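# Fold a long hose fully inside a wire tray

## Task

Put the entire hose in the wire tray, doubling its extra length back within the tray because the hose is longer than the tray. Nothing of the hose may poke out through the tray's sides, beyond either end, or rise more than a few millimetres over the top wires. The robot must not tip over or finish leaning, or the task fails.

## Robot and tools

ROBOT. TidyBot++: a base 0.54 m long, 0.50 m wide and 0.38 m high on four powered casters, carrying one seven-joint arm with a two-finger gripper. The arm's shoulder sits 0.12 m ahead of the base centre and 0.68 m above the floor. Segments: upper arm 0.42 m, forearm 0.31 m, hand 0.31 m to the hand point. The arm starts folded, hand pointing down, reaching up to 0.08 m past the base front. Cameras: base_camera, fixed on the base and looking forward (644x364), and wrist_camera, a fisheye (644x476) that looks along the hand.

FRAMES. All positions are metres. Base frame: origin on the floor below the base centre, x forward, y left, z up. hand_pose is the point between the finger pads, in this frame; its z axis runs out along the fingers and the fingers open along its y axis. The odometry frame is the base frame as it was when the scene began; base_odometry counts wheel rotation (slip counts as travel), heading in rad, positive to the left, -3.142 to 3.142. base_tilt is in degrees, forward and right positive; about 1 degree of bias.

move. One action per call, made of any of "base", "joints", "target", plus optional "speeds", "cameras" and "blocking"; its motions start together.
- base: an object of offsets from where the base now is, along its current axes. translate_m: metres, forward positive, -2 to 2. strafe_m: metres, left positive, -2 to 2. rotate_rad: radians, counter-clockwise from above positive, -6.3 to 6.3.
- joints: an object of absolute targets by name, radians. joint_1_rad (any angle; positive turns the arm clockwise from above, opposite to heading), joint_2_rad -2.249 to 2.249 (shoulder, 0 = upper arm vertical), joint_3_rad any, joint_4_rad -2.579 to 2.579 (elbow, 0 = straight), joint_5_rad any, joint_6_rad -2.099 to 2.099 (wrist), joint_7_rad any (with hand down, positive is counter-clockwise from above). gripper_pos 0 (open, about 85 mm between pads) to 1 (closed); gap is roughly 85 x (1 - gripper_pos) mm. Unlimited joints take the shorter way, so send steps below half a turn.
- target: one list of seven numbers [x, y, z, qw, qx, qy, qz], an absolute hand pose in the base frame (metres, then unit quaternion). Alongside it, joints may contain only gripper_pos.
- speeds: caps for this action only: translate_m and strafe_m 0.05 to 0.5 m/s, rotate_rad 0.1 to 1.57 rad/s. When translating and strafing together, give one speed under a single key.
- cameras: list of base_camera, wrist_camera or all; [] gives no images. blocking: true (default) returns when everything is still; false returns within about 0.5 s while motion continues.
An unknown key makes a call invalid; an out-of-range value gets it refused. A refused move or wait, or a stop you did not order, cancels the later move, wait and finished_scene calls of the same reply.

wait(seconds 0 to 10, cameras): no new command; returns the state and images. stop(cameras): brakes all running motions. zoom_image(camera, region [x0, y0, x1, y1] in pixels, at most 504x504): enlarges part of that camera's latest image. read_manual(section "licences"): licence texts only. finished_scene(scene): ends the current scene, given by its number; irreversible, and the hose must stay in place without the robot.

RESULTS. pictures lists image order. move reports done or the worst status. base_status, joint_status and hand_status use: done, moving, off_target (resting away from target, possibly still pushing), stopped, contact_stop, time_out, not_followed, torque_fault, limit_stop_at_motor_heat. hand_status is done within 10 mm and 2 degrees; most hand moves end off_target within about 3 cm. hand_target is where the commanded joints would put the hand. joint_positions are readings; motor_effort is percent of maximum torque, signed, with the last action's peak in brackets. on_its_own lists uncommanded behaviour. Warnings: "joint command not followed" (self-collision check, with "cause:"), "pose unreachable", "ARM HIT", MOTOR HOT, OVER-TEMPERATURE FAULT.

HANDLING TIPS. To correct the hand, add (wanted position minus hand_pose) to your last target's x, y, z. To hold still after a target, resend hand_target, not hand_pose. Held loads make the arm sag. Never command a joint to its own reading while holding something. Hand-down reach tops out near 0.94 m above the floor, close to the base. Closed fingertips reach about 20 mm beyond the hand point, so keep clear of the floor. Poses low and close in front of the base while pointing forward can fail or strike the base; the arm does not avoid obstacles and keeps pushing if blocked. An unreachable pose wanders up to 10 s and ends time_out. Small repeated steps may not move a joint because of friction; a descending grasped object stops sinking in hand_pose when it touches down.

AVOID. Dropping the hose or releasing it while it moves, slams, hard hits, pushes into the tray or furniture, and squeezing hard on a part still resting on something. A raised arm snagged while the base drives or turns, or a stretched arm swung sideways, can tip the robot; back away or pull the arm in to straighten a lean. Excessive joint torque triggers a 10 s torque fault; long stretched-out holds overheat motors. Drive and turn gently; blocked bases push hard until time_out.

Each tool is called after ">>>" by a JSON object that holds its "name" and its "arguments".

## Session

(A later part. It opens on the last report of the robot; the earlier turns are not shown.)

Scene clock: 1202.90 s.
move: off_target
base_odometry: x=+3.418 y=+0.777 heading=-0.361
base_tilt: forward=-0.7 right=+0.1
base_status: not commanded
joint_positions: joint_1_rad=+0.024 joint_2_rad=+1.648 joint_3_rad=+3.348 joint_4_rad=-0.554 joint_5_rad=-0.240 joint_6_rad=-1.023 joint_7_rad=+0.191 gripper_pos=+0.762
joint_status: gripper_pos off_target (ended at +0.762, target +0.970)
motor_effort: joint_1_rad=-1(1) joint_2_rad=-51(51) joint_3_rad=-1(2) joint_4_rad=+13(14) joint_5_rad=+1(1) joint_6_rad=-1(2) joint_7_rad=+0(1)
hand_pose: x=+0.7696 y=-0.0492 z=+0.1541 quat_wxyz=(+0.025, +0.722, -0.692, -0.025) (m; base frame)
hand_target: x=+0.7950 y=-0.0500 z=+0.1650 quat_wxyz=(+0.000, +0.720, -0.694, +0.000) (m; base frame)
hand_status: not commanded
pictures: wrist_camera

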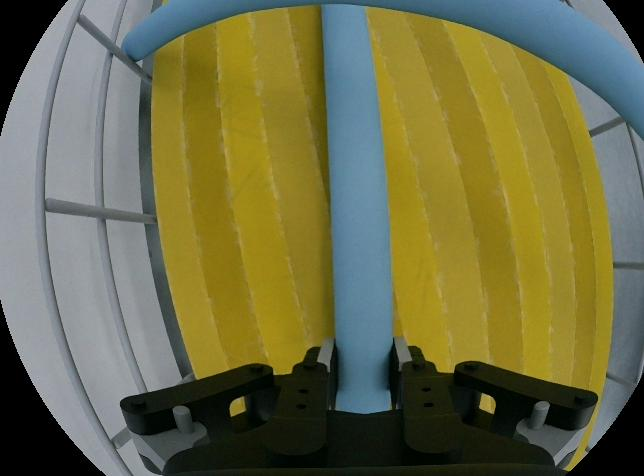

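>>> {"name": "move", "arguments": {"base": {"strafe_m":-0.24}, "speeds": {"strafe_m":0.12}}}

Scene clock: 1208.43 s.
move: done
base_odometry: x=+3.333 y=+0.552 heading=-0.360
base_tilt: forward=-0.7 right=+0.1
base_status: done
joint_positions: joint_1_rad=+0.013 joint_2_rad=+1.648 joint_3_rad=+3.349 joint_4_rad=-0.554 joint_5_rad=-0.255 joint_6_rad=-1.022 joint_7_rad=+0.191 gripper_pos=+0.762
joint_status: not commanded
motor_effort: joint_1_rad=+2(5) joint_2_rad=-51(52) joint_3_rad=+1(5) joint_4_rad=+12(14) joint_5_rad=+2(4) joint_6_rad=+0(1) joint_7_rad=+1(1)
hand_pose: x=+0.7709 y=-0.0380 z=+0.1541 quat_wxyz=(+0.020, +0.722, -0.691, -0.028) (m; base frame)
hand_target: x=+0.7950 y=-0.0500 z=+0.1650 quat_wxyz=(+0.000, +0.720, -0.694, +0.000) (m; base frame)
hand_status: not commanded
pictures: base_camera, wrist_camera

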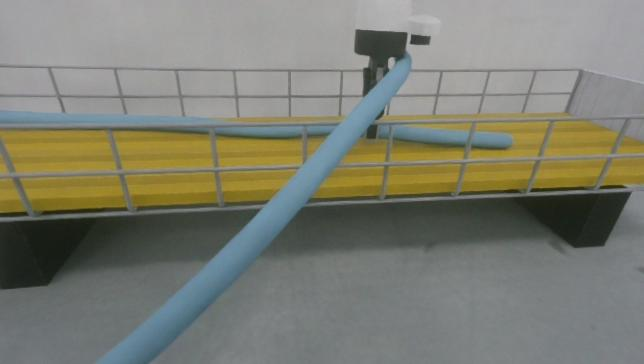

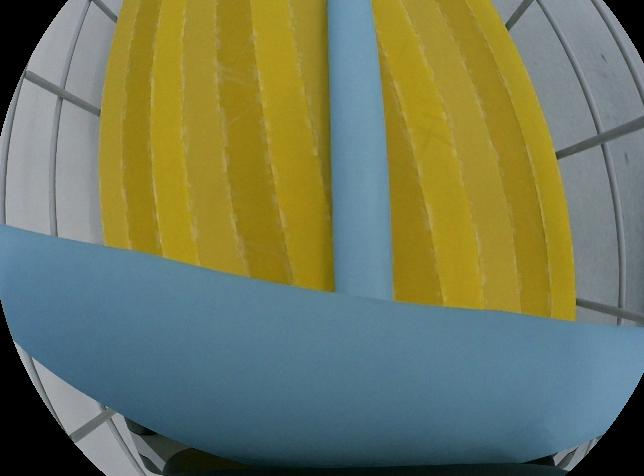

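>>> {"name": "move", "arguments": {"base": {"strafe_m":-0.07}, "speeds": {"strafe_m":0.12}, "cameras": []}}

>>> {"name": "move", "arguments": {"joints": {"gripper_pos":0.2}, "cameras": []}}

>>> {"name": "move", "arguments": {"target": [0.795,-0.02,0.34,0,0.72,-0.694,0]}}

Scene clock: 1212.30 s.
move: done
base_odometry: x=+3.308 y=+0.486 heading=-0.360
base_tilt: forward=-0.6 right=+0.2
base_status: done
joint_positions: joint_1_rad=+0.000 joint_2_rad=+1.648 joint_3_rad=+3.349 joint_4_rad=-0.554 joint_5_rad=-0.263 joint_6_rad=-1.022 joint_7_rad=+0.191 gripper_pos=+0.762
joint_status: not commanded
motor_effort: joint_1_rad=+2(8) joint_2_rad=-51(53) joint_3_rad=+2(5) joint_4_rad=+13(14) joint_5_rad=+2(4) joint_6_rad=+0(1) joint_7_rad=+0(1)
hand_pose: x=+0.7715 y=-0.0279 z=+0.1541 quat_wxyz=(+0.017, +0.725, -0.688, -0.030) (m; base frame)
hand_target: x=+0.7950 y=-0.0500 z=+0.1650 quat_wxyz=(+0.000, +0.720, -0.694, +0.000) (m; base frame)
hand_status: not commanded
pictures: none
No camera images: "cameras" was empty.

Scene clock: 1213.27 s.
move: done
base_odometry: x=+3.308 y=+0.486 heading=-0.360
base_tilt: forward=-0.7 right=+0.1
base_status: not commanded
joint_positions: joint_1_rad=+0.000 joint_2_rad=+1.648 joint_3_rad=+3.349 joint_4_rad=-0.554 joint_5_rad=-0.263 joint_6_rad=-1.022 joint_7_rad=+0.191 gripper_pos=+0.200
joint_status: all done
motor_effort: joint_1_rad=+1(3) joint_2_rad=-51(52) joint_3_rad=+1(3) joint_4_rad=+13(14) joint_5_rad=+1(2) joint_6_rad=-1(1) joint_7_rad=+1(1)
hand_pose: x=+0.7715 y=-0.0280 z=+0.1541 quat_wxyz=(+0.017, +0.725, -0.688, -0.030) (m; base frame)
hand_target: x=+0.7950 y=-0.0500 z=+0.1650 quat_wxyz=(+0.000, +0.720, -0.694, +0.000) (m; base frame)
hand_status: not commanded
pictures: none
No camera images: "cameras" was empty.

Scene clock: 1215.07 s.
move: off_target
base_odometry: x=+3.308 y=+0.486 heading=-0.360
base_tilt: forward=-0.7 right=+0.2
base_status: not commanded
joint_positions: joint_1_rad=-0.035 joint_2_rad=+1.291 joint_3_rad=+3.377 joint_4_rad=-0.800 joint_5_rad=-0.263 joint_6_rad=-1.027 joint_7_rad=+0.191 gripper_pos=+0.200
joint_status: not commanded
motor_effort: joint_1_rad=+0(1) joint_2_rad=-51(55) joint_3_rad=+1(2) joint_4_rad=+15(16) joint_5_rad=+1(2) joint_6_rad=+0(1) joint_7_rad=+0(1)
hand_pose: x=+0.8107 y=-0.0288 z=+0.3339 quat_wxyz=(-0.014, +0.718, -0.695, +0.017) (m; base frame)
hand_target: x=+0.7950 y=-0.0200 z=+0.3400 quat_wxyz=(+0.000, +0.720, -0.694, +0.000) (m; base frame)
hand_status: off_target (0.019 m and 2.6 deg from the pose sent, 0.188 m and 4.1 deg at the start)
pictures: base_camera, wrist_camera

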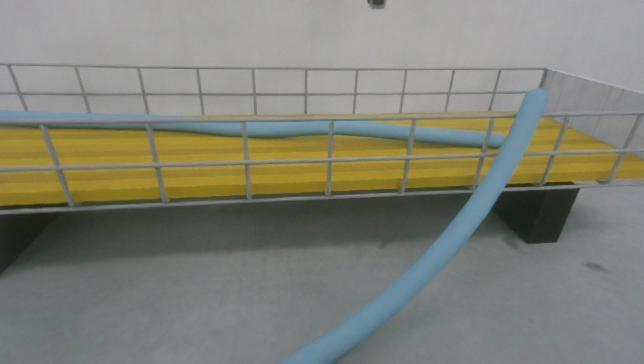

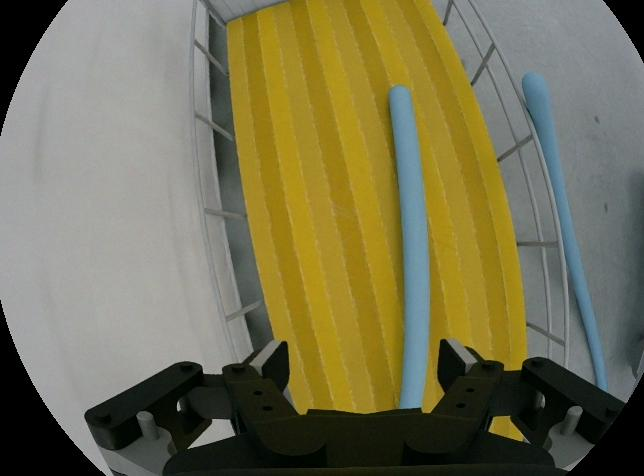

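>>> {"name": "move", "arguments": {"target": [0.62,-0.05,0.55,0,0.985,-0.17,0]}}

Scene clock: 1220.60 s.
move: off_target
base_odometry: x=+3.308 y=+0.486 heading=-0.360
base_tilt: forward=-0.7 right=+0.1
base_status: not commanded
joint_positions: joint_1_rad=+0.015 joint_2_rad=+0.621 joint_3_rad=+3.267 joint_4_rad=-1.517 joint_5_rad=-0.104 joint_6_rad=-1.027 joint_7_rad=+1.325 gripper_pos=+0.200
joint_status: not commanded
motor_effort: joint_1_rad=-1(1) joint_2_rad=-36(53) joint_3_rad=+0(2) joint_4_rad=+15(16) joint_5_rad=+1(1) joint_6_rad=-1(1) joint_7_rad=+0(1)
hand_pose: x=+0.6226 y=-0.0400 z=+0.5442 quat_wxyz=(-0.007, +0.978, -0.208, -0.010) (m; base frame)
hand_target: x=+0.6200 y=-0.0500 z=+0.5500 quat_wxyz=(+0.000, +0.985, -0.170, +0.000) (m; base frame)
hand_status: off_target (0.012 m and 4.6 deg from the pose sent, 0.289 m and 68.6 deg at the start)
pictures: base_camera, wrist_camera

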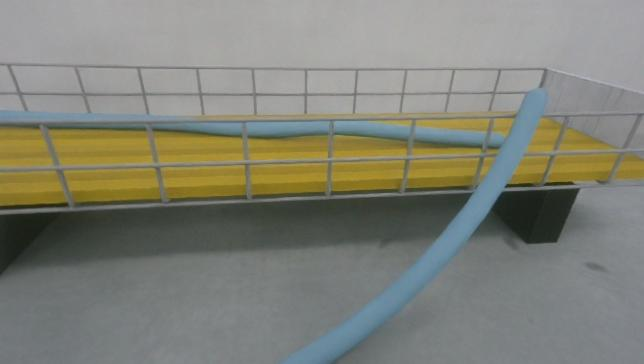

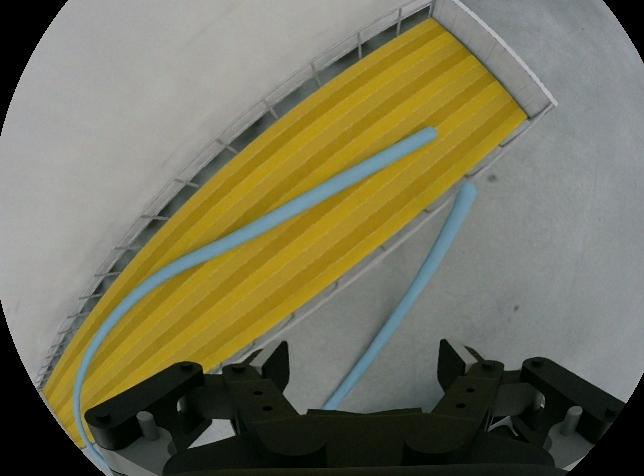

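>>> {"name": "move", "arguments": {"joints": {"gripper_pos":0.0}, "target": [0.53,-0.15,0.27,0,0.899,-0.438,0]}}

Scene clock: 1228.33 s.
move: off_target
base_odometry: x=+3.308 y=+0.486 heading=-0.360
base_tilt: forward=-0.6 right=+0.2
base_status: not commanded
joint_positions: joint_1_rad=+0.275 joint_2_rad=+1.069 joint_3_rad=+3.249 joint_4_rad=-1.846 joint_5_rad=-0.279 joint_6_rad=-0.299 joint_7_rad=+1.327 gripper_pos=+0.000
joint_status: all done
motor_effort: joint_1_rad=-1(2) joint_2_rad=-37(41) joint_3_rad=+0(1) joint_4_rad=+4(14) joint_5_rad=+1(1) joint_6_rad=-1(1) joint_7_rad=+0(1)
hand_pose: x=+0.5149 y=-0.1473 z=+0.2677 quat_wxyz=(+0.009, +0.912, -0.409, -0.029) (m; base frame)
hand_target: x=+0.5300 y=-0.1500 z=+0.2700 quat_wxyz=(+0.000, +0.899, -0.438, +0.000) (m; base frame)
hand_status: off_target (0.016 m and 5.0 deg from the pose sent, 0.310 m and 28.0 deg at the start)
pictures: base_camera, wrist_camera

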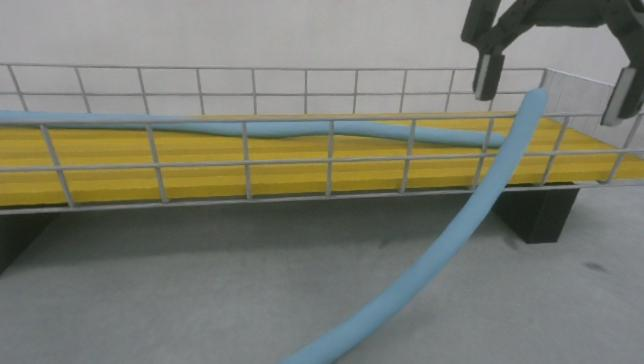

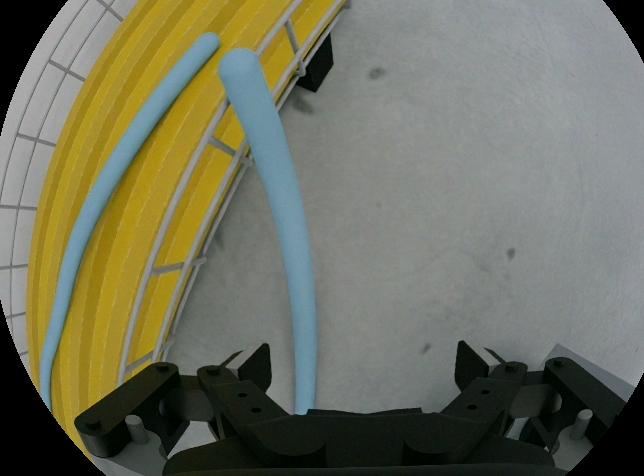

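>>> {"name": "move", "arguments": {"joints": {"gripper_pos":0.2}, "target": [0.552,-0.105,0.17,0,0.899,-0.438,0]}}

Scene clock: 1234.07 s.
move: off_target
base_odometry: x=+3.308 y=+0.486 heading=-0.360
base_tilt: forward=-0.7 right=+0.1
base_status: not commanded
joint_positions: joint_1_rad=+0.225 joint_2_rad=+1.314 joint_3_rad=+3.211 joint_4_rad=-1.725 joint_5_rad=-0.322 joint_6_rad=-0.195 joint_7_rad=+1.298 gripper_pos=+0.200
joint_status: all done
motor_effort: joint_1_rad=+0(2) joint_2_rad=-38(41) joint_3_rad=+0(1) joint_4_rad=+2(4) joint_5_rad=+1(1) joint_6_rad=-1(1) joint_7_rad=+0(1)
hand_pose: x=+0.5172 y=-0.1128 z=+0.1654 quat_wxyz=(+0.010, +0.913, -0.406, -0.040) (m; base frame)
hand_target: x=+0.5520 y=-0.1050 z=+0.1700 quat_wxyz=(+0.000, +0.899, -0.438, +0.000) (m; base frame)
hand_status: off_target (0.036 m and 6.2 deg from the pose sent, 0.113 m and 5.0 deg at the start)
pictures: base_camera, wrist_camera

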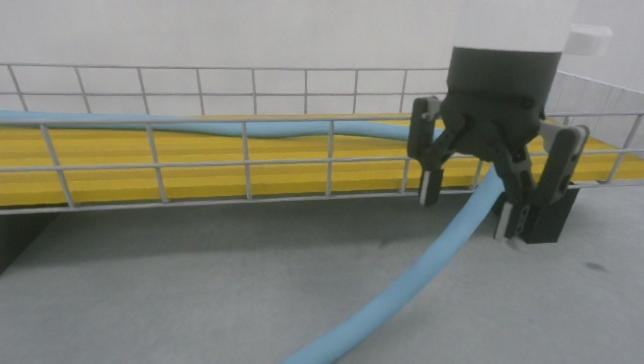

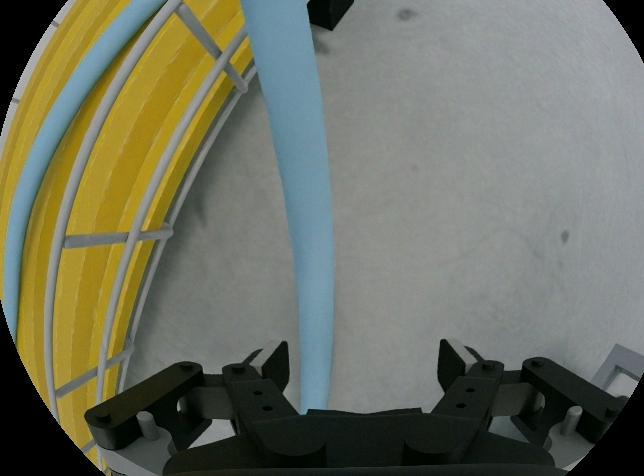

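>>> {"name": "move", "arguments": {"target": [0.575,-0.085,0.12,0,0.899,-0.438,0], "cameras": ["wrist_camera"]}}

Scene clock: 1236.77 s.
move: off_target
base_odometry: x=+3.308 y=+0.486 heading=-0.360
base_tilt: forward=-0.6 right=+0.1
base_status: not commanded
joint_positions: joint_1_rad=+0.163 joint_2_rad=+1.433 joint_3_rad=+3.211 joint_4_rad=-1.574 joint_5_rad=-0.348 joint_6_rad=-0.195 joint_7_rad=+1.260 gripper_pos=+0.200
joint_status: not commanded
motor_effort: joint_1_rad=-1(2) joint_2_rad=-39(42) joint_3_rad=+0(2) joint_4_rad=+2(3) joint_5_rad=+1(1) joint_6_rad=-1(1) joint_7_rad=+0(1)
hand_pose: x=+0.5533 y=-0.0926 z=+0.1169 quat_wxyz=(+0.007, +0.915, -0.402, -0.024) (m; base frame)
hand_target: x=+0.5750 y=-0.0850 z=+0.1201 quat_wxyz=(+0.000, +0.899, -0.438, +0.000) (m; base frame)
hand_status: off_target (0.023 m and 5.3 deg from the pose sent, 0.079 m and 6.2 deg at the start)
pictures: wrist_camera

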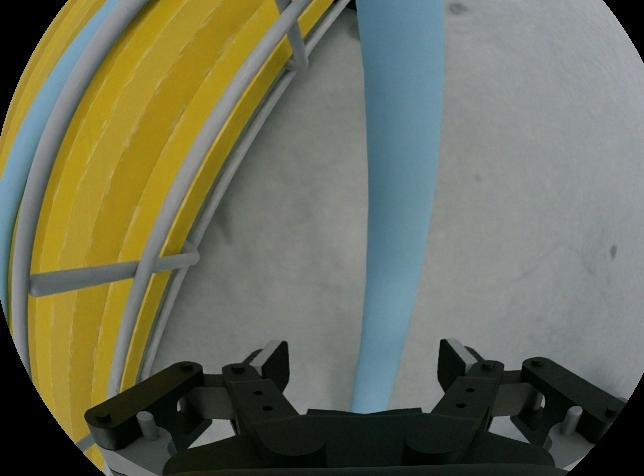

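>>> {"name": "move", "arguments": {"target": [0.572,-0.088,0.085,0,0.905,-0.425,0], "cameras": []}}

>>> {"name": "move", "arguments": {"joints": {"gripper_pos":0.97}, "cameras": ["wrist_camera"]}}

Scene clock: 1239.03 s.
move: off_target
base_odometry: x=+3.308 y=+0.486 heading=-0.360
base_tilt: forward=-0.7 right=+0.1
base_status: not commanded
joint_positions: joint_1_rad=+0.163 joint_2_rad=+1.518 joint_3_rad=+3.211 joint_4_rad=-1.509 joint_5_rad=-0.349 joint_6_rad=-0.191 joint_7_rad=+1.259 gripper_pos=+0.200
joint_status: not commanded
motor_effort: joint_1_rad=-1(1) joint_2_rad=-39(42) joint_3_rad=+0(1) joint_4_rad=+2(3) joint_5_rad=+1(1) joint_6_rad=-1(2) joint_7_rad=+0(1)
hand_pose: x=+0.5462 y=-0.0920 z=+0.0811 quat_wxyz=(+0.010, +0.916, -0.401, -0.031) (m; base frame)
hand_target: x=+0.5720 y=-0.0880 z=+0.0850 quat_wxyz=(+0.000, +0.905, -0.425, +0.000) (m; base frame)
hand_status: off_target (0.026 m and 4.8 deg from the pose sent, 0.037 m and 4.0 deg at the start)
pictures: none
No camera images: "cameras" was empty.

Scene clock: 1240.00 s.
move: off_target
base_odometry: x=+3.308 y=+0.486 heading=-0.360
base_tilt: forward=-0.7 right=+0.1
base_status: not commanded
joint_positions: joint_1_rad=+0.163 joint_2_rad=+1.518 joint_3_rad=+3.211 joint_4_rad=-1.509 joint_5_rad=-0.349 joint_6_rad=-0.191 joint_7_rad=+1.259 gripper_pos=+0.765
joint_status: gripper_pos off_target (ended at +0.765, target +0.970)
motor_effort: joint_1_rad=-1(2) joint_2_rad=-39(40) joint_3_rad=-1(2) joint_4_rad=+1(3) joint_5_rad=+1(1) joint_6_rad=-1(1) joint_7_rad=+1(1)
hand_pose: x=+0.5462 y=-0.0920 z=+0.0811 quat_wxyz=(+0.010, +0.916, -0.401, -0.031) (m; base frame)
hand_target: x=+0.5720 y=-0.0880 z=+0.0850 quat_wxyz=(+0.000, +0.905, -0.425, +0.000) (m; base frame)
hand_status: not commanded
pictures: wrist_camera

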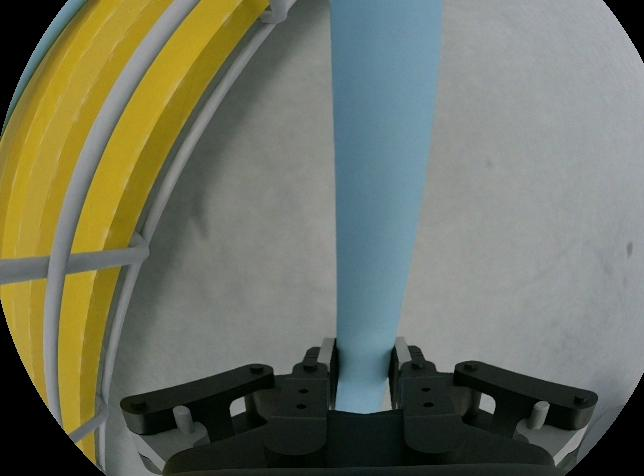

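>>> {"name": "move", "arguments": {"target": [0.55, -0.03, 0.48, 0, 0.75, -0.66, 0]}}

Scene clock: 1254.30 s.
move: off_target
base_odometry: x=+3.308 y=+0.487 heading=-0.360
base_tilt: forward=-0.7 right=+0.1
base_status: not commanded
joint_positions: joint_1_rad=-0.165 joint_2_rad=+0.637 joint_3_rad=+3.492 joint_4_rad=-1.869 joint_5_rad=-0.341 joint_6_rad=-0.664 joint_7_rad=+0.566 gripper_pos=+0.770
joint_status: not commanded
motor_effort: joint_1_rad=-1(2) joint_2_rad=-35(51) joint_3_rad=+2(3) joint_4_rad=+12(13) joint_5_rad=-1(1) joint_6_rad=+0(4) joint_7_rad=-1(1)
hand_pose: x=+0.5649 y=-0.0316 z=+0.4643 quat_wxyz=(-0.009, +0.767, -0.641, +0.012) (m; base frame)
hand_target: x=+0.5500 y=-0.0300 z=+0.4800 quat_wxyz=(+0.000, +0.751, -0.661, +0.000) (m; base frame)
hand_status: off_target (0.022 m and 3.4 deg from the pose sent, 0.404 m and 35.6 deg at the start)
pictures: base_camera, wrist_camera

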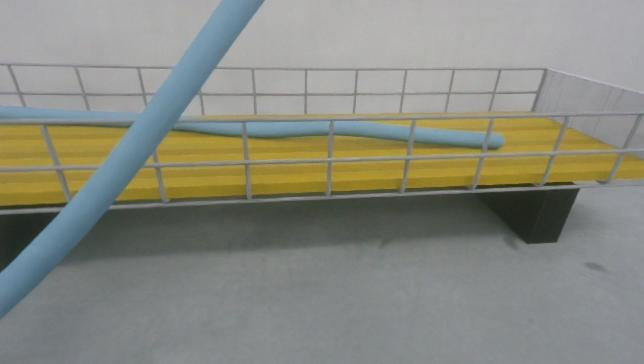

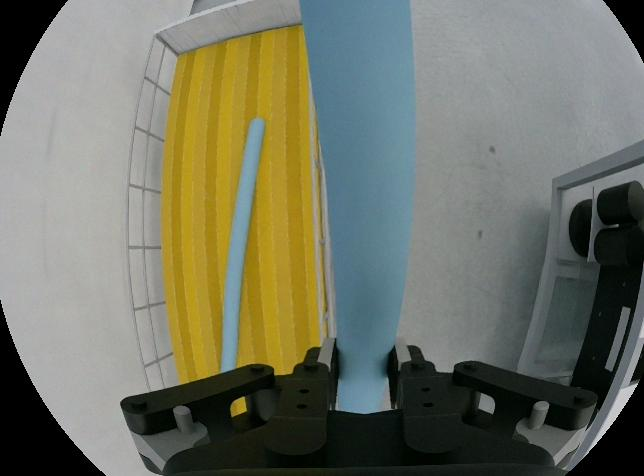

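>>> {"name": "move", "arguments": {"target": [0.68, -0.03, 0.46, 0, 0.72, -0.694, 0], "cameras": []}}

>>> {"name": "move", "arguments": {"base": {"strafe_m": -0.12}, "speeds": {"strafe_m": 0.15}}}

Scene clock: 1258.73 s.
move: off_target
base_odometry: x=+3.308 y=+0.487 heading=-0.360
base_tilt: forward=-0.7 right=+0.1
base_status: not commanded
joint_positions: joint_1_rad=-0.158 joint_2_rad=+0.872 joint_3_rad=+3.492 joint_4_rad=-1.418 joint_5_rad=-0.336 joint_6_rad=-0.891 joint_7_rad=+0.400 gripper_pos=+0.770
joint_status: not commanded
motor_effort: joint_1_rad=+0(1) joint_2_rad=-45(45) joint_3_rad=+4(4) joint_4_rad=+15(16) joint_5_rad=-2(2) joint_6_rad=+1(2) joint_7_rad=-2(2)
hand_pose: x=+0.6839 y=-0.0210 z=+0.4451 quat_wxyz=(-0.003, +0.747, -0.665, +0.009) (m; base frame)
hand_target: x=+0.6800 y=-0.0300 z=+0.4600 quat_wxyz=(+0.000, +0.720, -0.694, +0.000) (m; base frame)
hand_status: off_target (0.018 m and 4.7 deg from the pose sent, 0.115 m and 8.3 deg at the start)
pictures: none
No camera images: "cameras" was empty.

Scene clock: 1260.20 s.
move: done
base_odometry: x=+3.266 y=+0.374 heading=-0.360
base_tilt: forward=-0.7 right=+0.1
base_status: done
joint_positions: joint_1_rad=-0.145 joint_2_rad=+0.877 joint_3_rad=+3.488 joint_4_rad=-1.418 joint_5_rad=-0.336 joint_6_rad=-0.899 joint_7_rad=+0.396 gripper_pos=+0.770
joint_status: not commanded
motor_effort: joint_1_rad=+1(5) joint_2_rad=-45(46) joint_3_rad=+4(7) joint_4_rad=+15(16) joint_5_rad=-1(2) joint_6_rad=+1(2) joint_7_rad=-1(1)
hand_pose: x=+0.6801 y=-0.0254 z=+0.4419 quat_wxyz=(+0.000, +0.742, -0.670, +0.003) (m; base frame)
hand_target: x=+0.6800 y=-0.0300 z=+0.4600 quat_wxyz=(+0.000, +0.720, -0.694, +0.000) (m; base frame)
hand_status: not commanded
pictures: base_camera, wrist_camera

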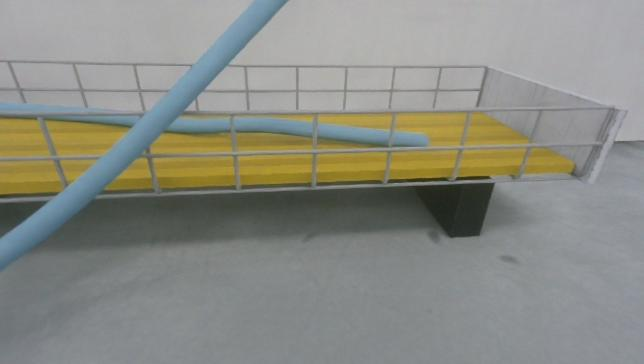

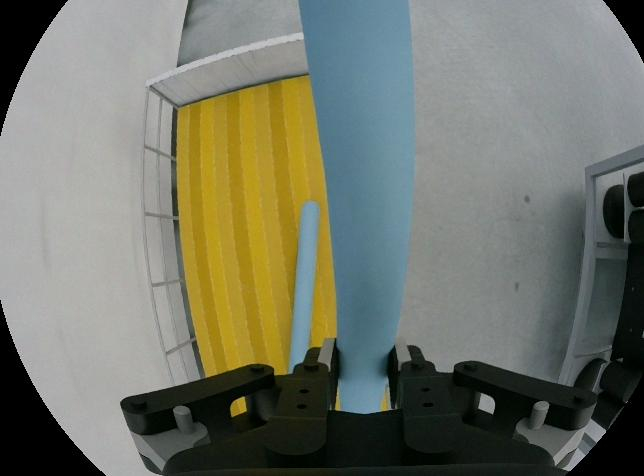

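>>> {"name": "move", "arguments": {"target": [0.70, 0.0, 0.32, 0, 0.72, -0.694, 0]}}

>>> {"name": "move", "arguments": {"target": [0.71, 0.01, 0.21, 0, 0.72, -0.694, 0]}}

Scene clock: 1269.10 s.
move: off_target
base_odometry: x=+3.266 y=+0.374 heading=-0.360
base_tilt: forward=-0.7 right=+0.0
base_status: not commanded
joint_positions: joint_1_rad=-0.145 joint_2_rad=+1.152 joint_3_rad=+3.487 joint_4_rad=-1.359 joint_5_rad=-0.374 joint_6_rad=-0.826 joint_7_rad=+0.396 gripper_pos=+0.770
joint_status: not commanded
motor_effort: joint_1_rad=+0(1) joint_2_rad=-46(49) joint_3_rad=+4(5) joint_4_rad=+13(16) joint_5_rad=-1(2) joint_6_rad=+1(2) joint_7_rad=-1(2)
hand_pose: x=+0.6517 y=-0.0331 z=+0.3034 quat_wxyz=(+0.059, +0.738, -0.671, -0.035) (m; base frame)
hand_target: x=+0.7000 y=+0.0000 z=+0.3200 quat_wxyz=(+0.000, +0.720, -0.694, +0.000) (m; base frame)
hand_status: off_target (0.061 m and 8.5 deg from the pose sent, 0.126 m and 3.7 deg at the start)
pictures: base_camera, wrist_camera

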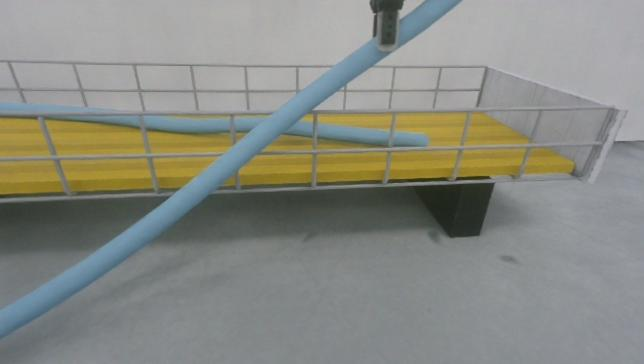

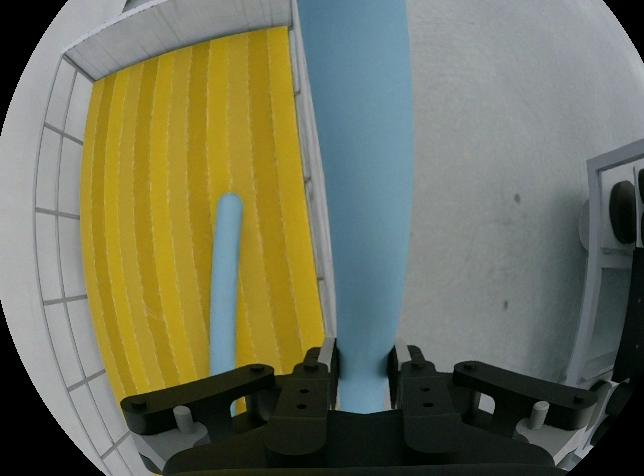

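Scene clock: 1270.33 s.
move: off_target
base_odometry: x=+3.266 y=+0.374 heading=-0.360
base_tilt: forward=-0.7 right=+0.1
base_status: not commanded
joint_positions: joint_1_rad=-0.136 joint_2_rad=+1.276 joint_3_rad=+3.486 joint_4_rad=-1.248 joint_5_rad=-0.375 joint_6_rad=-0.809 joint_7_rad=+0.396 gripper_pos=+0.770
joint_status: not commanded
motor_effort: joint_1_rad=-9(9) joint_2_rad=-32(47) joint_3_rad=-7(7) joint_4_rad=+18(19) joint_5_rad=-11(11) joint_6_rad=+14(14) joint_7_rad=-4(5)
hand_pose: x=+0.6671 y=-0.0400 z=+0.2521 quat_wxyz=(+0.067, +0.747, -0.661, -0.029) (m; base frame)
hand_target: x=+0.7100 y=+0.0100 z=+0.2100 quat_wxyz=(+0.000, +0.720, -0.694, +0.000) (m; base frame)
hand_status: off_target (0.078 m and 9.7 deg from the pose sent, 0.118 m and 8.5 deg at the start)
pictures: base_camera, wrist_camera

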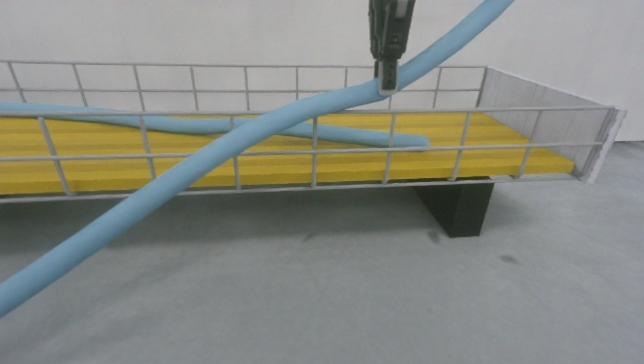

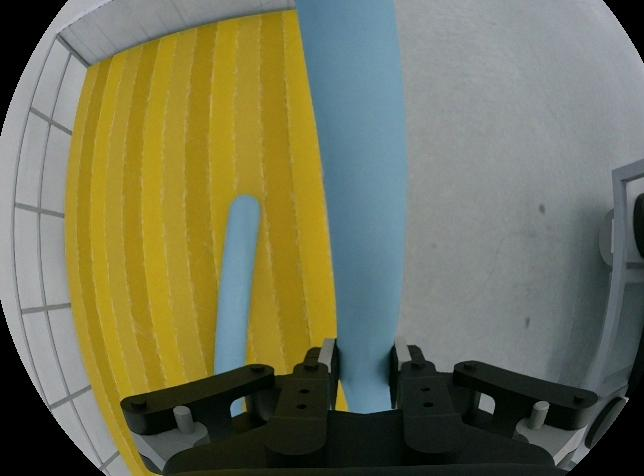

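>>> {"name": "move", "arguments": {"target": [0.74, 0.04, 0.28, 0, 0.70, -0.714, 0], "base": {"translate_m": 0.04}, "cameras": []}}

>>> {"name": "move", "arguments": {"target": [0.74, 0.04, 0.18, 0, 0.70, -0.714, 0]}}

Scene clock: 1274.07 s.
move: off_target
base_odometry: x=+3.303 y=+0.360 heading=-0.360
base_tilt: forward=-0.7 right=+0.1
base_status: done
joint_positions: joint_1_rad=-0.155 joint_2_rad=+1.282 joint_3_rad=+3.485 joint_4_rad=-1.215 joint_5_rad=-0.335 joint_6_rad=-0.936 joint_7_rad=+0.270 gripper_pos=+0.770
joint_status: not commanded
motor_effort: joint_1_rad=-6(8) joint_2_rad=-46(47) joint_3_rad=-3(5) joint_4_rad=+27(28) joint_5_rad=-13(14) joint_6_rad=+23(23) joint_7_rad=-6(7)
hand_pose: x=+0.6435 y=-0.0261 z=+0.2607 quat_wxyz=(+0.104, +0.718, -0.685, -0.063) (m; base frame)
hand_target: x=+0.7400 y=+0.0400 z=+0.2800 quat_wxyz=(+0.000, +0.700, -0.714, +0.000) (m; base frame)
hand_status: off_target (0.119 m and 14.5 deg from the pose sent, 0.112 m and 11.6 deg at the start)
pictures: none
No camera images: "cameras" was empty.

Scene clock: 1275.33 s.
move: off_target
base_odometry: x=+3.303 y=+0.360 heading=-0.360
base_tilt: forward=-0.7 right=+0.1
base_status: not commanded
joint_positions: joint_1_rad=-0.177 joint_2_rad=+1.451 joint_3_rad=+3.440 joint_4_rad=-0.985 joint_5_rad=-0.406 joint_6_rad=-0.773 joint_7_rad=+0.232 gripper_pos=+0.770
joint_status: not commanded
motor_effort: joint_1_rad=-2(9) joint_2_rad=-43(46) joint_3_rad=+2(7) joint_4_rad=+9(31) joint_5_rad=-1(18) joint_6_rad=+2(31) joint_7_rad=-3(8)
hand_pose: x=+0.7383 y=+0.0278 z=+0.1891 quat_wxyz=(+0.013, +0.731, -0.683, +0.001) (m; base frame)
hand_target: x=+0.7400 y=+0.0400 z=+0.1800 quat_wxyz=(+0.000, +0.700, -0.714, +0.000) (m; base frame)
hand_status: off_target (0.015 m and 5.2 deg from the pose sent, 0.142 m and 14.5 deg at the start)
pictures: base_camera, wrist_camera

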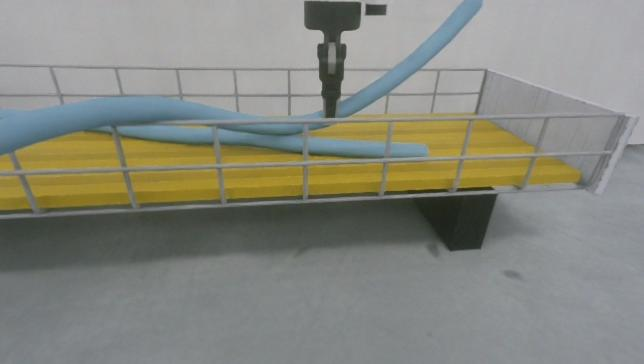

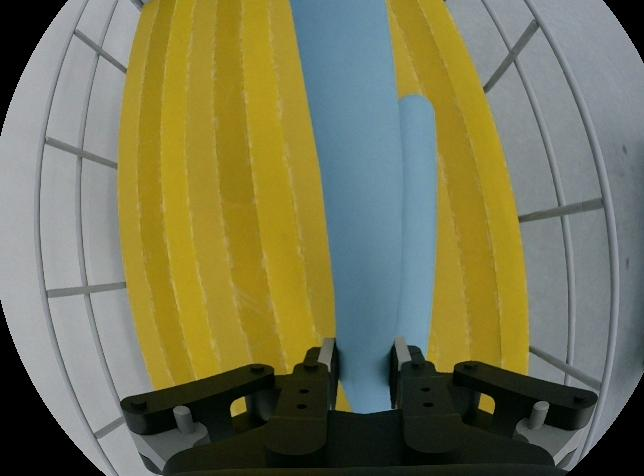

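>>> {"name": "move", "arguments": {"joints": {"gripper_pos": 0.0}, "cameras": []}}

>>> {"name": "move", "arguments": {"target": [0.74, 0.04, 0.34, 0, 0.70, -0.714, 0], "cameras": []}}

>>> {"name": "move", "arguments": {"target": [0.62, 0.1, 0.56, 0, 0.999, -0.03, 0]}}

Scene clock: 1281.60 s.
move: done
base_odometry: x=+3.303 y=+0.360 heading=-0.360
base_tilt: forward=-0.8 right=+0.1
base_status: not commanded
joint_positions: joint_1_rad=-0.178 joint_2_rad=+1.471 joint_3_rad=+3.436 joint_4_rad=-0.984 joint_5_rad=-0.413 joint_6_rad=-0.768 joint_7_rad=+0.210 gripper_pos=+0.000
joint_status: all done
motor_effort: joint_1_rad=+0(3) joint_2_rad=-47(49) joint_3_rad=+3(4) joint_4_rad=+11(11) joint_5_rad=+1(2) joint_6_rad=-1(2) joint_7_rad=+0(2)
hand_pose: x=+0.7308 y=+0.0306 z=+0.1771 quat_wxyz=(+0.015, +0.722, -0.692, -0.006) (m; base frame)
hand_target: x=+0.7400 y=+0.0400 z=+0.1800 quat_wxyz=(+0.000, +0.700, -0.714, +0.000) (m; base frame)
hand_status: not commanded
pictures: none
No camera images: "cameras" was empty.

Scene clock: 1283.33 s.
move: off_target
base_odometry: x=+3.303 y=+0.360 heading=-0.360
base_tilt: forward=-0.7 right=+0.0
base_status: not commanded
joint_positions: joint_1_rad=-0.185 joint_2_rad=+1.170 joint_3_rad=+3.437 joint_4_rad=-1.126 joint_5_rad=-0.406 joint_6_rad=-0.838 joint_7_rad=+0.204 gripper_pos=+0.000
joint_status: not commanded
motor_effort: joint_1_rad=-1(2) joint_2_rad=-48(52) joint_3_rad=+3(4) joint_4_rad=+13(14) joint_5_rad=+1(1) joint_6_rad=+0(1) joint_7_rad=+0(1)
hand_pose: x=+0.7622 y=+0.0428 z=+0.3348 quat_wxyz=(-0.033, +0.710, -0.703, +0.011) (m; base frame)
hand_target: x=+0.7400 y=+0.0400 z=+0.3400 quat_wxyz=(+0.000, +0.700, -0.714, +0.000) (m; base frame)
hand_status: off_target (0.023 m and 4.3 deg from the pose sent, 0.163 m and 4.1 deg at the start)
pictures: none
No camera images: "cameras" was empty.

Scene clock: 1285.57 s.
move: off_target
base_odometry: x=+3.303 y=+0.360 heading=-0.360
base_tilt: forward=-0.7 right=+0.1
base_status: not commanded
joint_positions: joint_1_rad=-0.192 joint_2_rad=+0.620 joint_3_rad=+3.196 joint_4_rad=-1.471 joint_5_rad=-0.058 joint_6_rad=-0.987 joint_7_rad=+1.271 gripper_pos=+0.000
joint_status: not commanded
motor_effort: joint_1_rad=-1(2) joint_2_rad=-37(50) joint_3_rad=-1(3) joint_4_rad=+15(16) joint_5_rad=+1(1) joint_6_rad=+0(1) joint_7_rad=+0(1)
hand_pose: x=+0.6491 y=+0.0913 z=+0.5571 quat_wxyz=(-0.016, +0.995, -0.091, +0.029) (m; base frame)
hand_target: x=+0.6200 y=+0.1000 z=+0.5600 quat_wxyz=(+0.000, +1.000, -0.030, +0.000) (m; base frame)
hand_status: off_target (0.030 m and 8.0 deg from the pose sent, 0.272 m and 86.1 deg at the start)
pictures: base_camera, wrist_camera

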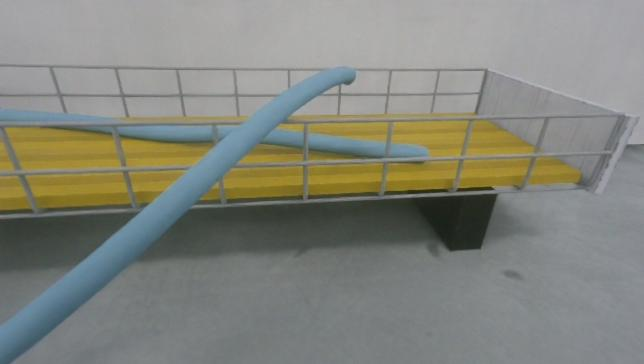

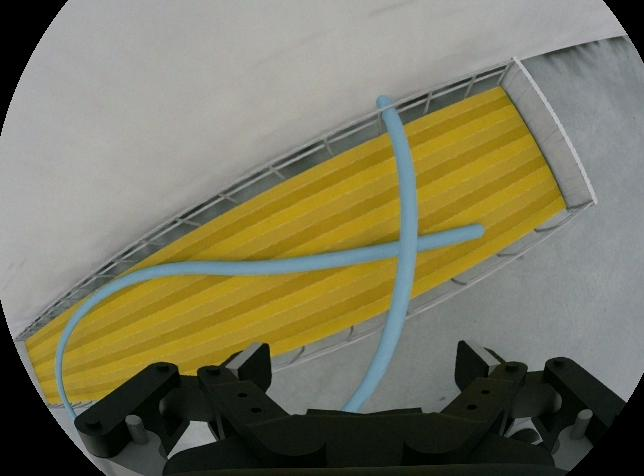

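>>> {"name": "move", "arguments": {"base": {"translate_m": -0.3, "strafe_m": 0.9}}}

Scene clock: 1292.67 s.
move: done
base_odometry: x=+3.340 y=+1.308 heading=-0.360
base_tilt: forward=-0.7 right=+0.0
base_status: done
joint_positions: joint_1_rad=-0.204 joint_2_rad=+0.620 joint_3_rad=+3.189 joint_4_rad=-1.473 joint_5_rad=-0.053 joint_6_rad=-0.988 joint_7_rad=+1.273 gripper_pos=+0.000
joint_status: not commanded
motor_effort: joint_1_rad=-1(4) joint_2_rad=-37(38) joint_3_rad=-1(2) joint_4_rad=+16(16) joint_5_rad=+1(1) joint_6_rad=+1(1) joint_7_rad=+1(1)
hand_pose: x=+0.6463 y=+0.1000 z=+0.5566 quat_wxyz=(-0.016, +0.996, -0.079, +0.028) (m; base frame)
hand_target: x=+0.6200 y=+0.1000 z=+0.5600 quat_wxyz=(+0.000, +1.000, -0.030, +0.000) (m; base frame)
hand_status: not commanded
pictures: base_camera, wrist_camera

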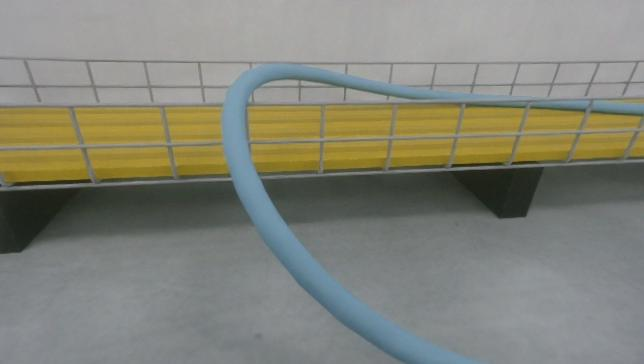

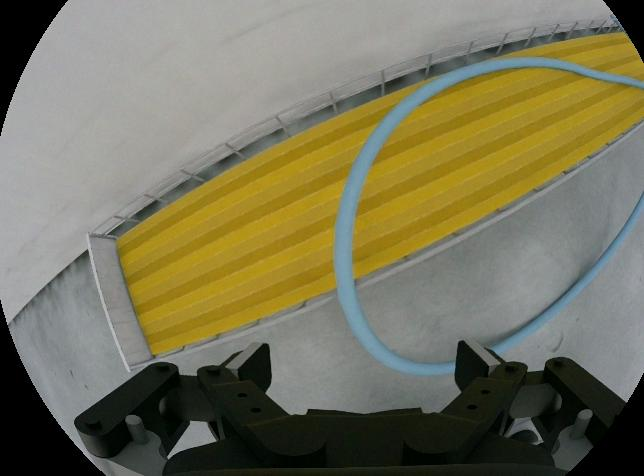

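>>> {"name": "move", "arguments": {"base": {"translate_m": -0.1}, "target": [0.5, 0.0, 0.40, 0, 0.84, -0.54, 0]}}

Scene clock: 1304.90 s.
move: off_target
base_odometry: x=+3.246 y=+1.344 heading=-0.360
base_tilt: forward=-0.7 right=+0.1
base_status: done
joint_positions: joint_1_rad=-0.204 joint_2_rad=+0.699 joint_3_rad=+3.383 joint_4_rad=-2.076 joint_5_rad=-0.410 joint_6_rad=-0.463 joint_7_rad=+0.924 gripper_pos=+0.000
joint_status: not commanded
motor_effort: joint_1_rad=-1(1) joint_2_rad=-30(39) joint_3_rad=+1(2) joint_4_rad=+6(15) joint_5_rad=+1(1) joint_6_rad=-1(1) joint_7_rad=+0(1)
hand_pose: x=+0.4894 y=+0.0210 z=+0.4029 quat_wxyz=(+0.001, +0.875, -0.483, -0.026) (m; base frame)
hand_target: x=+0.5000 y=+0.0000 z=+0.4000 quat_wxyz=(+0.000, +0.841, -0.541, +0.000) (m; base frame)
hand_status: off_target (0.024 m and 8.3 deg from the pose sent, 0.236 m and 56.5 deg at the start)
pictures: base_camera, wrist_camera

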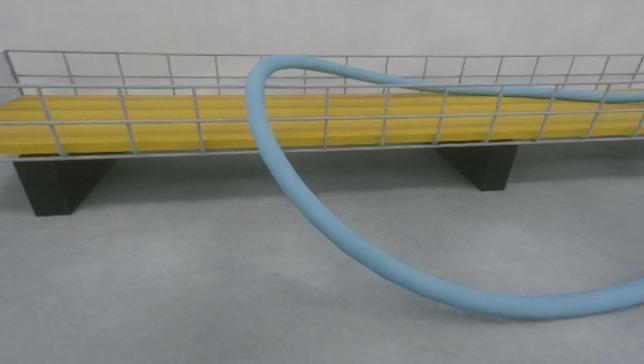

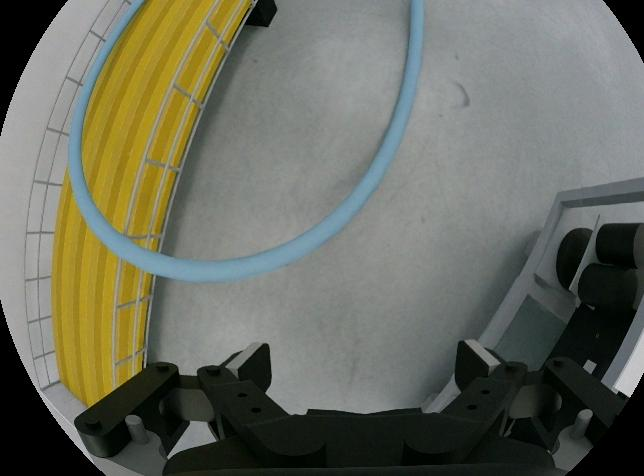

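>>> {"name": "move", "arguments": {"target": [0.53, -0.05, 0.24, 0, 0.6, -0.8, 0]}}

Scene clock: 1312.33 s.
move: off_target
base_odometry: x=+3.246 y=+1.344 heading=-0.360
base_tilt: forward=-0.7 right=+0.1
base_status: not commanded
joint_positions: joint_1_rad=-0.001 joint_2_rad=+1.132 joint_3_rad=+3.310 joint_4_rad=-1.925 joint_5_rad=-0.848 joint_6_rad=-0.230 joint_7_rad=+0.739 gripper_pos=+0.000
joint_status: not commanded
motor_effort: joint_1_rad=+0(2) joint_2_rad=-35(37) joint_3_rad=+1(2) joint_4_rad=+2(7) joint_5_rad=+1(1) joint_6_rad=-1(1) joint_7_rad=+0(1)
hand_pose: x=+0.5067 y=-0.0406 z=+0.2384 quat_wxyz=(+0.016, +0.642, -0.766, -0.029) (m; base frame)
hand_target: x=+0.5299 y=-0.0500 z=+0.2400 quat_wxyz=(+0.000, +0.600, -0.800, +0.000) (m; base frame)
hand_status: off_target (0.025 m and 7.2 deg from the pose sent, 0.182 m and 48.6 deg at the start)
pictures: base_camera, wrist_camera

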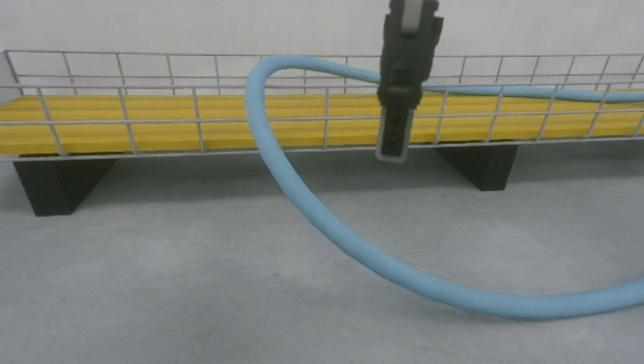

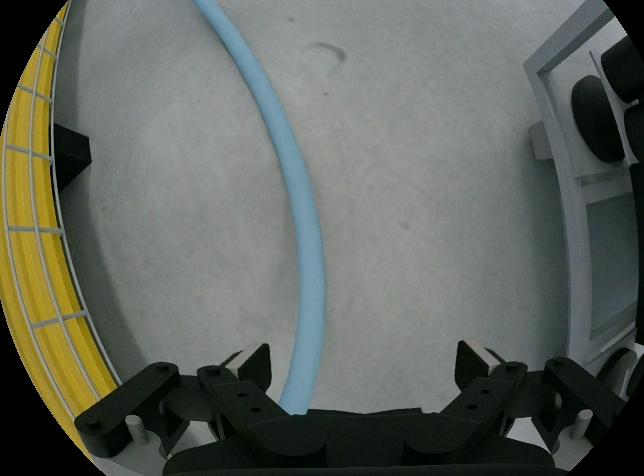

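>>> {"name": "move", "arguments": {"target": [0.56, -0.06, 0.10, 0, 0.57, -0.822, 0], "joints": {"gripper_pos": 0.2}}}

Scene clock: 1317.10 s.
move: off_target
base_odometry: x=+3.246 y=+1.344 heading=-0.360
base_tilt: forward=-0.7 right=+0.1
base_status: not commanded
joint_positions: joint_1_rad=+0.041 joint_2_rad=+1.481 joint_3_rad=+3.270 joint_4_rad=-1.606 joint_5_rad=-0.876 joint_6_rad=-0.192 joint_7_rad=+0.686 gripper_pos=+0.200
joint_status: all done
motor_effort: joint_1_rad=-1(1) joint_2_rad=-38(41) joint_3_rad=+1(2) joint_4_rad=+2(3) joint_5_rad=+1(1) joint_6_rad=-1(1) joint_7_rad=+0(1)
hand_pose: x=+0.5331 y=-0.0498 z=+0.0962 quat_wxyz=(+0.019, +0.616, -0.787, -0.029) (m; base frame)
hand_target: x=+0.5600 y=-0.0600 z=+0.1000 quat_wxyz=(+0.000, +0.570, -0.822, +0.000) (m; base frame)
hand_status: off_target (0.029 m and 7.8 deg from the pose sent, 0.150 m and 11.0 deg at the start)
pictures: base_camera, wrist_camera

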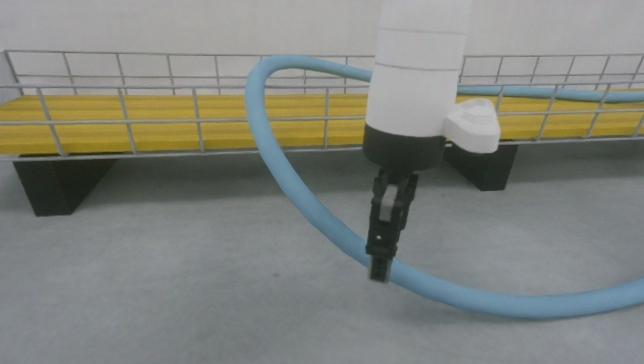

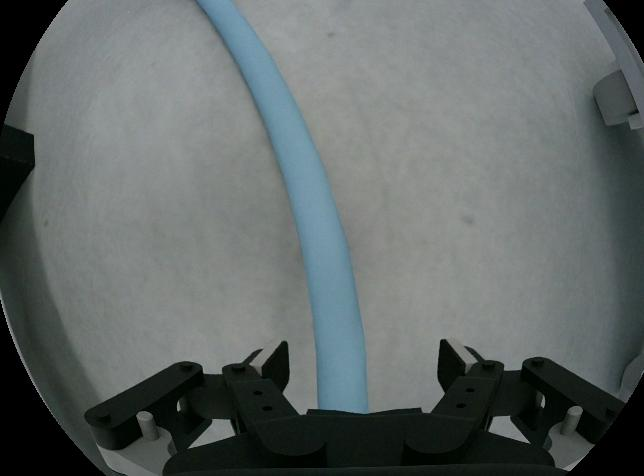

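Width 50 → 0.163 m; slightly lower. Centered roughly.

>>> {"name": "move", "arguments": {"target": [0.56, -0.06, 0.075, 0, 0.57, -0.822, 0], "cameras": []}}

>>> {"name": "move", "arguments": {"joints": {"gripper_pos": 0.97}}}

Scene clock: 1319.53 s.
move: off_target
base_odometry: x=+3.246 y=+1.344 heading=-0.360
base_tilt: forward=-0.7 right=+0.1
base_status: not commanded
joint_positions: joint_1_rad=+0.045 joint_2_rad=+1.534 joint_3_rad=+3.262 joint_4_rad=-1.544 joint_5_rad=-0.877 joint_6_rad=-0.181 joint_7_rad=+0.685 gripper_pos=+0.200
joint_status: not commanded
motor_effort: joint_1_rad=-1(1) joint_2_rad=-39(40) joint_3_rad=+1(1) joint_4_rad=+1(2) joint_5_rad=+1(1) joint_6_rad=-1(1) joint_7_rad=+0(1)
hand_pose: x=+0.5417 y=-0.0500 z=+0.0737 quat_wxyz=(+0.014, +0.617, -0.786, -0.024) (m; base frame)
hand_target: x=+0.5600 y=-0.0600 z=+0.0750 quat_wxyz=(+0.000, +0.570, -0.822, +0.000) (m; base frame)
hand_status: off_target (0.021 m and 7.5 deg from the pose sent, 0.036 m and 7.8 deg at the start)
pictures: none
No camera images: "cameras" was empty.

Scene clock: 1320.50 s.
move: off_target
base_odometry: x=+3.246 y=+1.344 heading=-0.360
base_tilt: forward=-0.7 right=+0.1
base_status: not commanded
joint_positions: joint_1_rad=+0.045 joint_2_rad=+1.534 joint_3_rad=+3.262 joint_4_rad=-1.544 joint_5_rad=-0.877 joint_6_rad=-0.180 joint_7_rad=+0.685 gripper_pos=+0.758
joint_status: gripper_pos off_target (ended at +0.758, target +0.970)
motor_effort: joint_1_rad=-1(1) joint_2_rad=-39(39) joint_3_rad=+1(1) joint_4_rad=+1(2) joint_5_rad=+0(1) joint_6_rad=-1(1) joint_7_rad=+0(1)
hand_pose: x=+0.5417 y=-0.0502 z=+0.0737 quat_wxyz=(+0.014, +0.617, -0.787, -0.024) (m; base frame)
hand_target: x=+0.5600 y=-0.0600 z=+0.0750 quat_wxyz=(+0.000, +0.570, -0.822, +0.000) (m; base frame)
hand_status: not commanded
pictures: base_camera, wrist_camera

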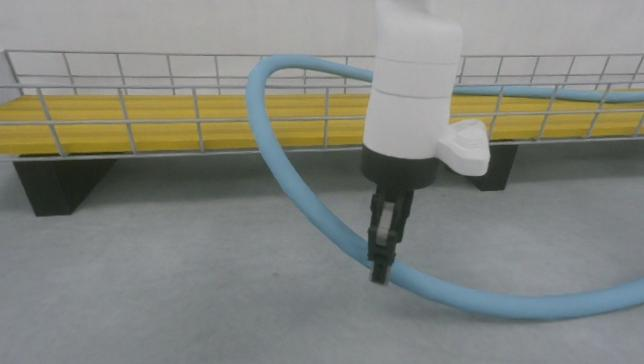

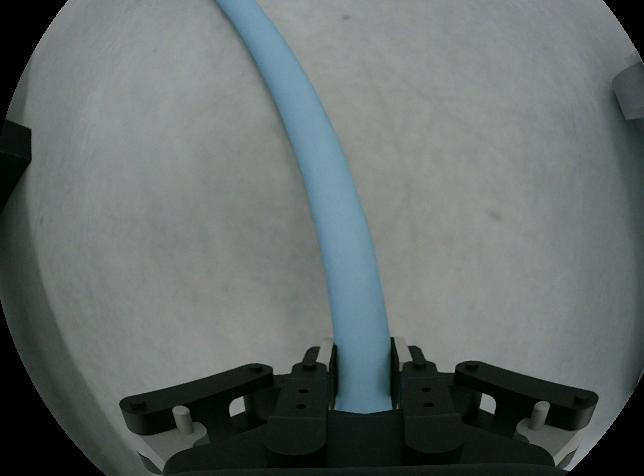

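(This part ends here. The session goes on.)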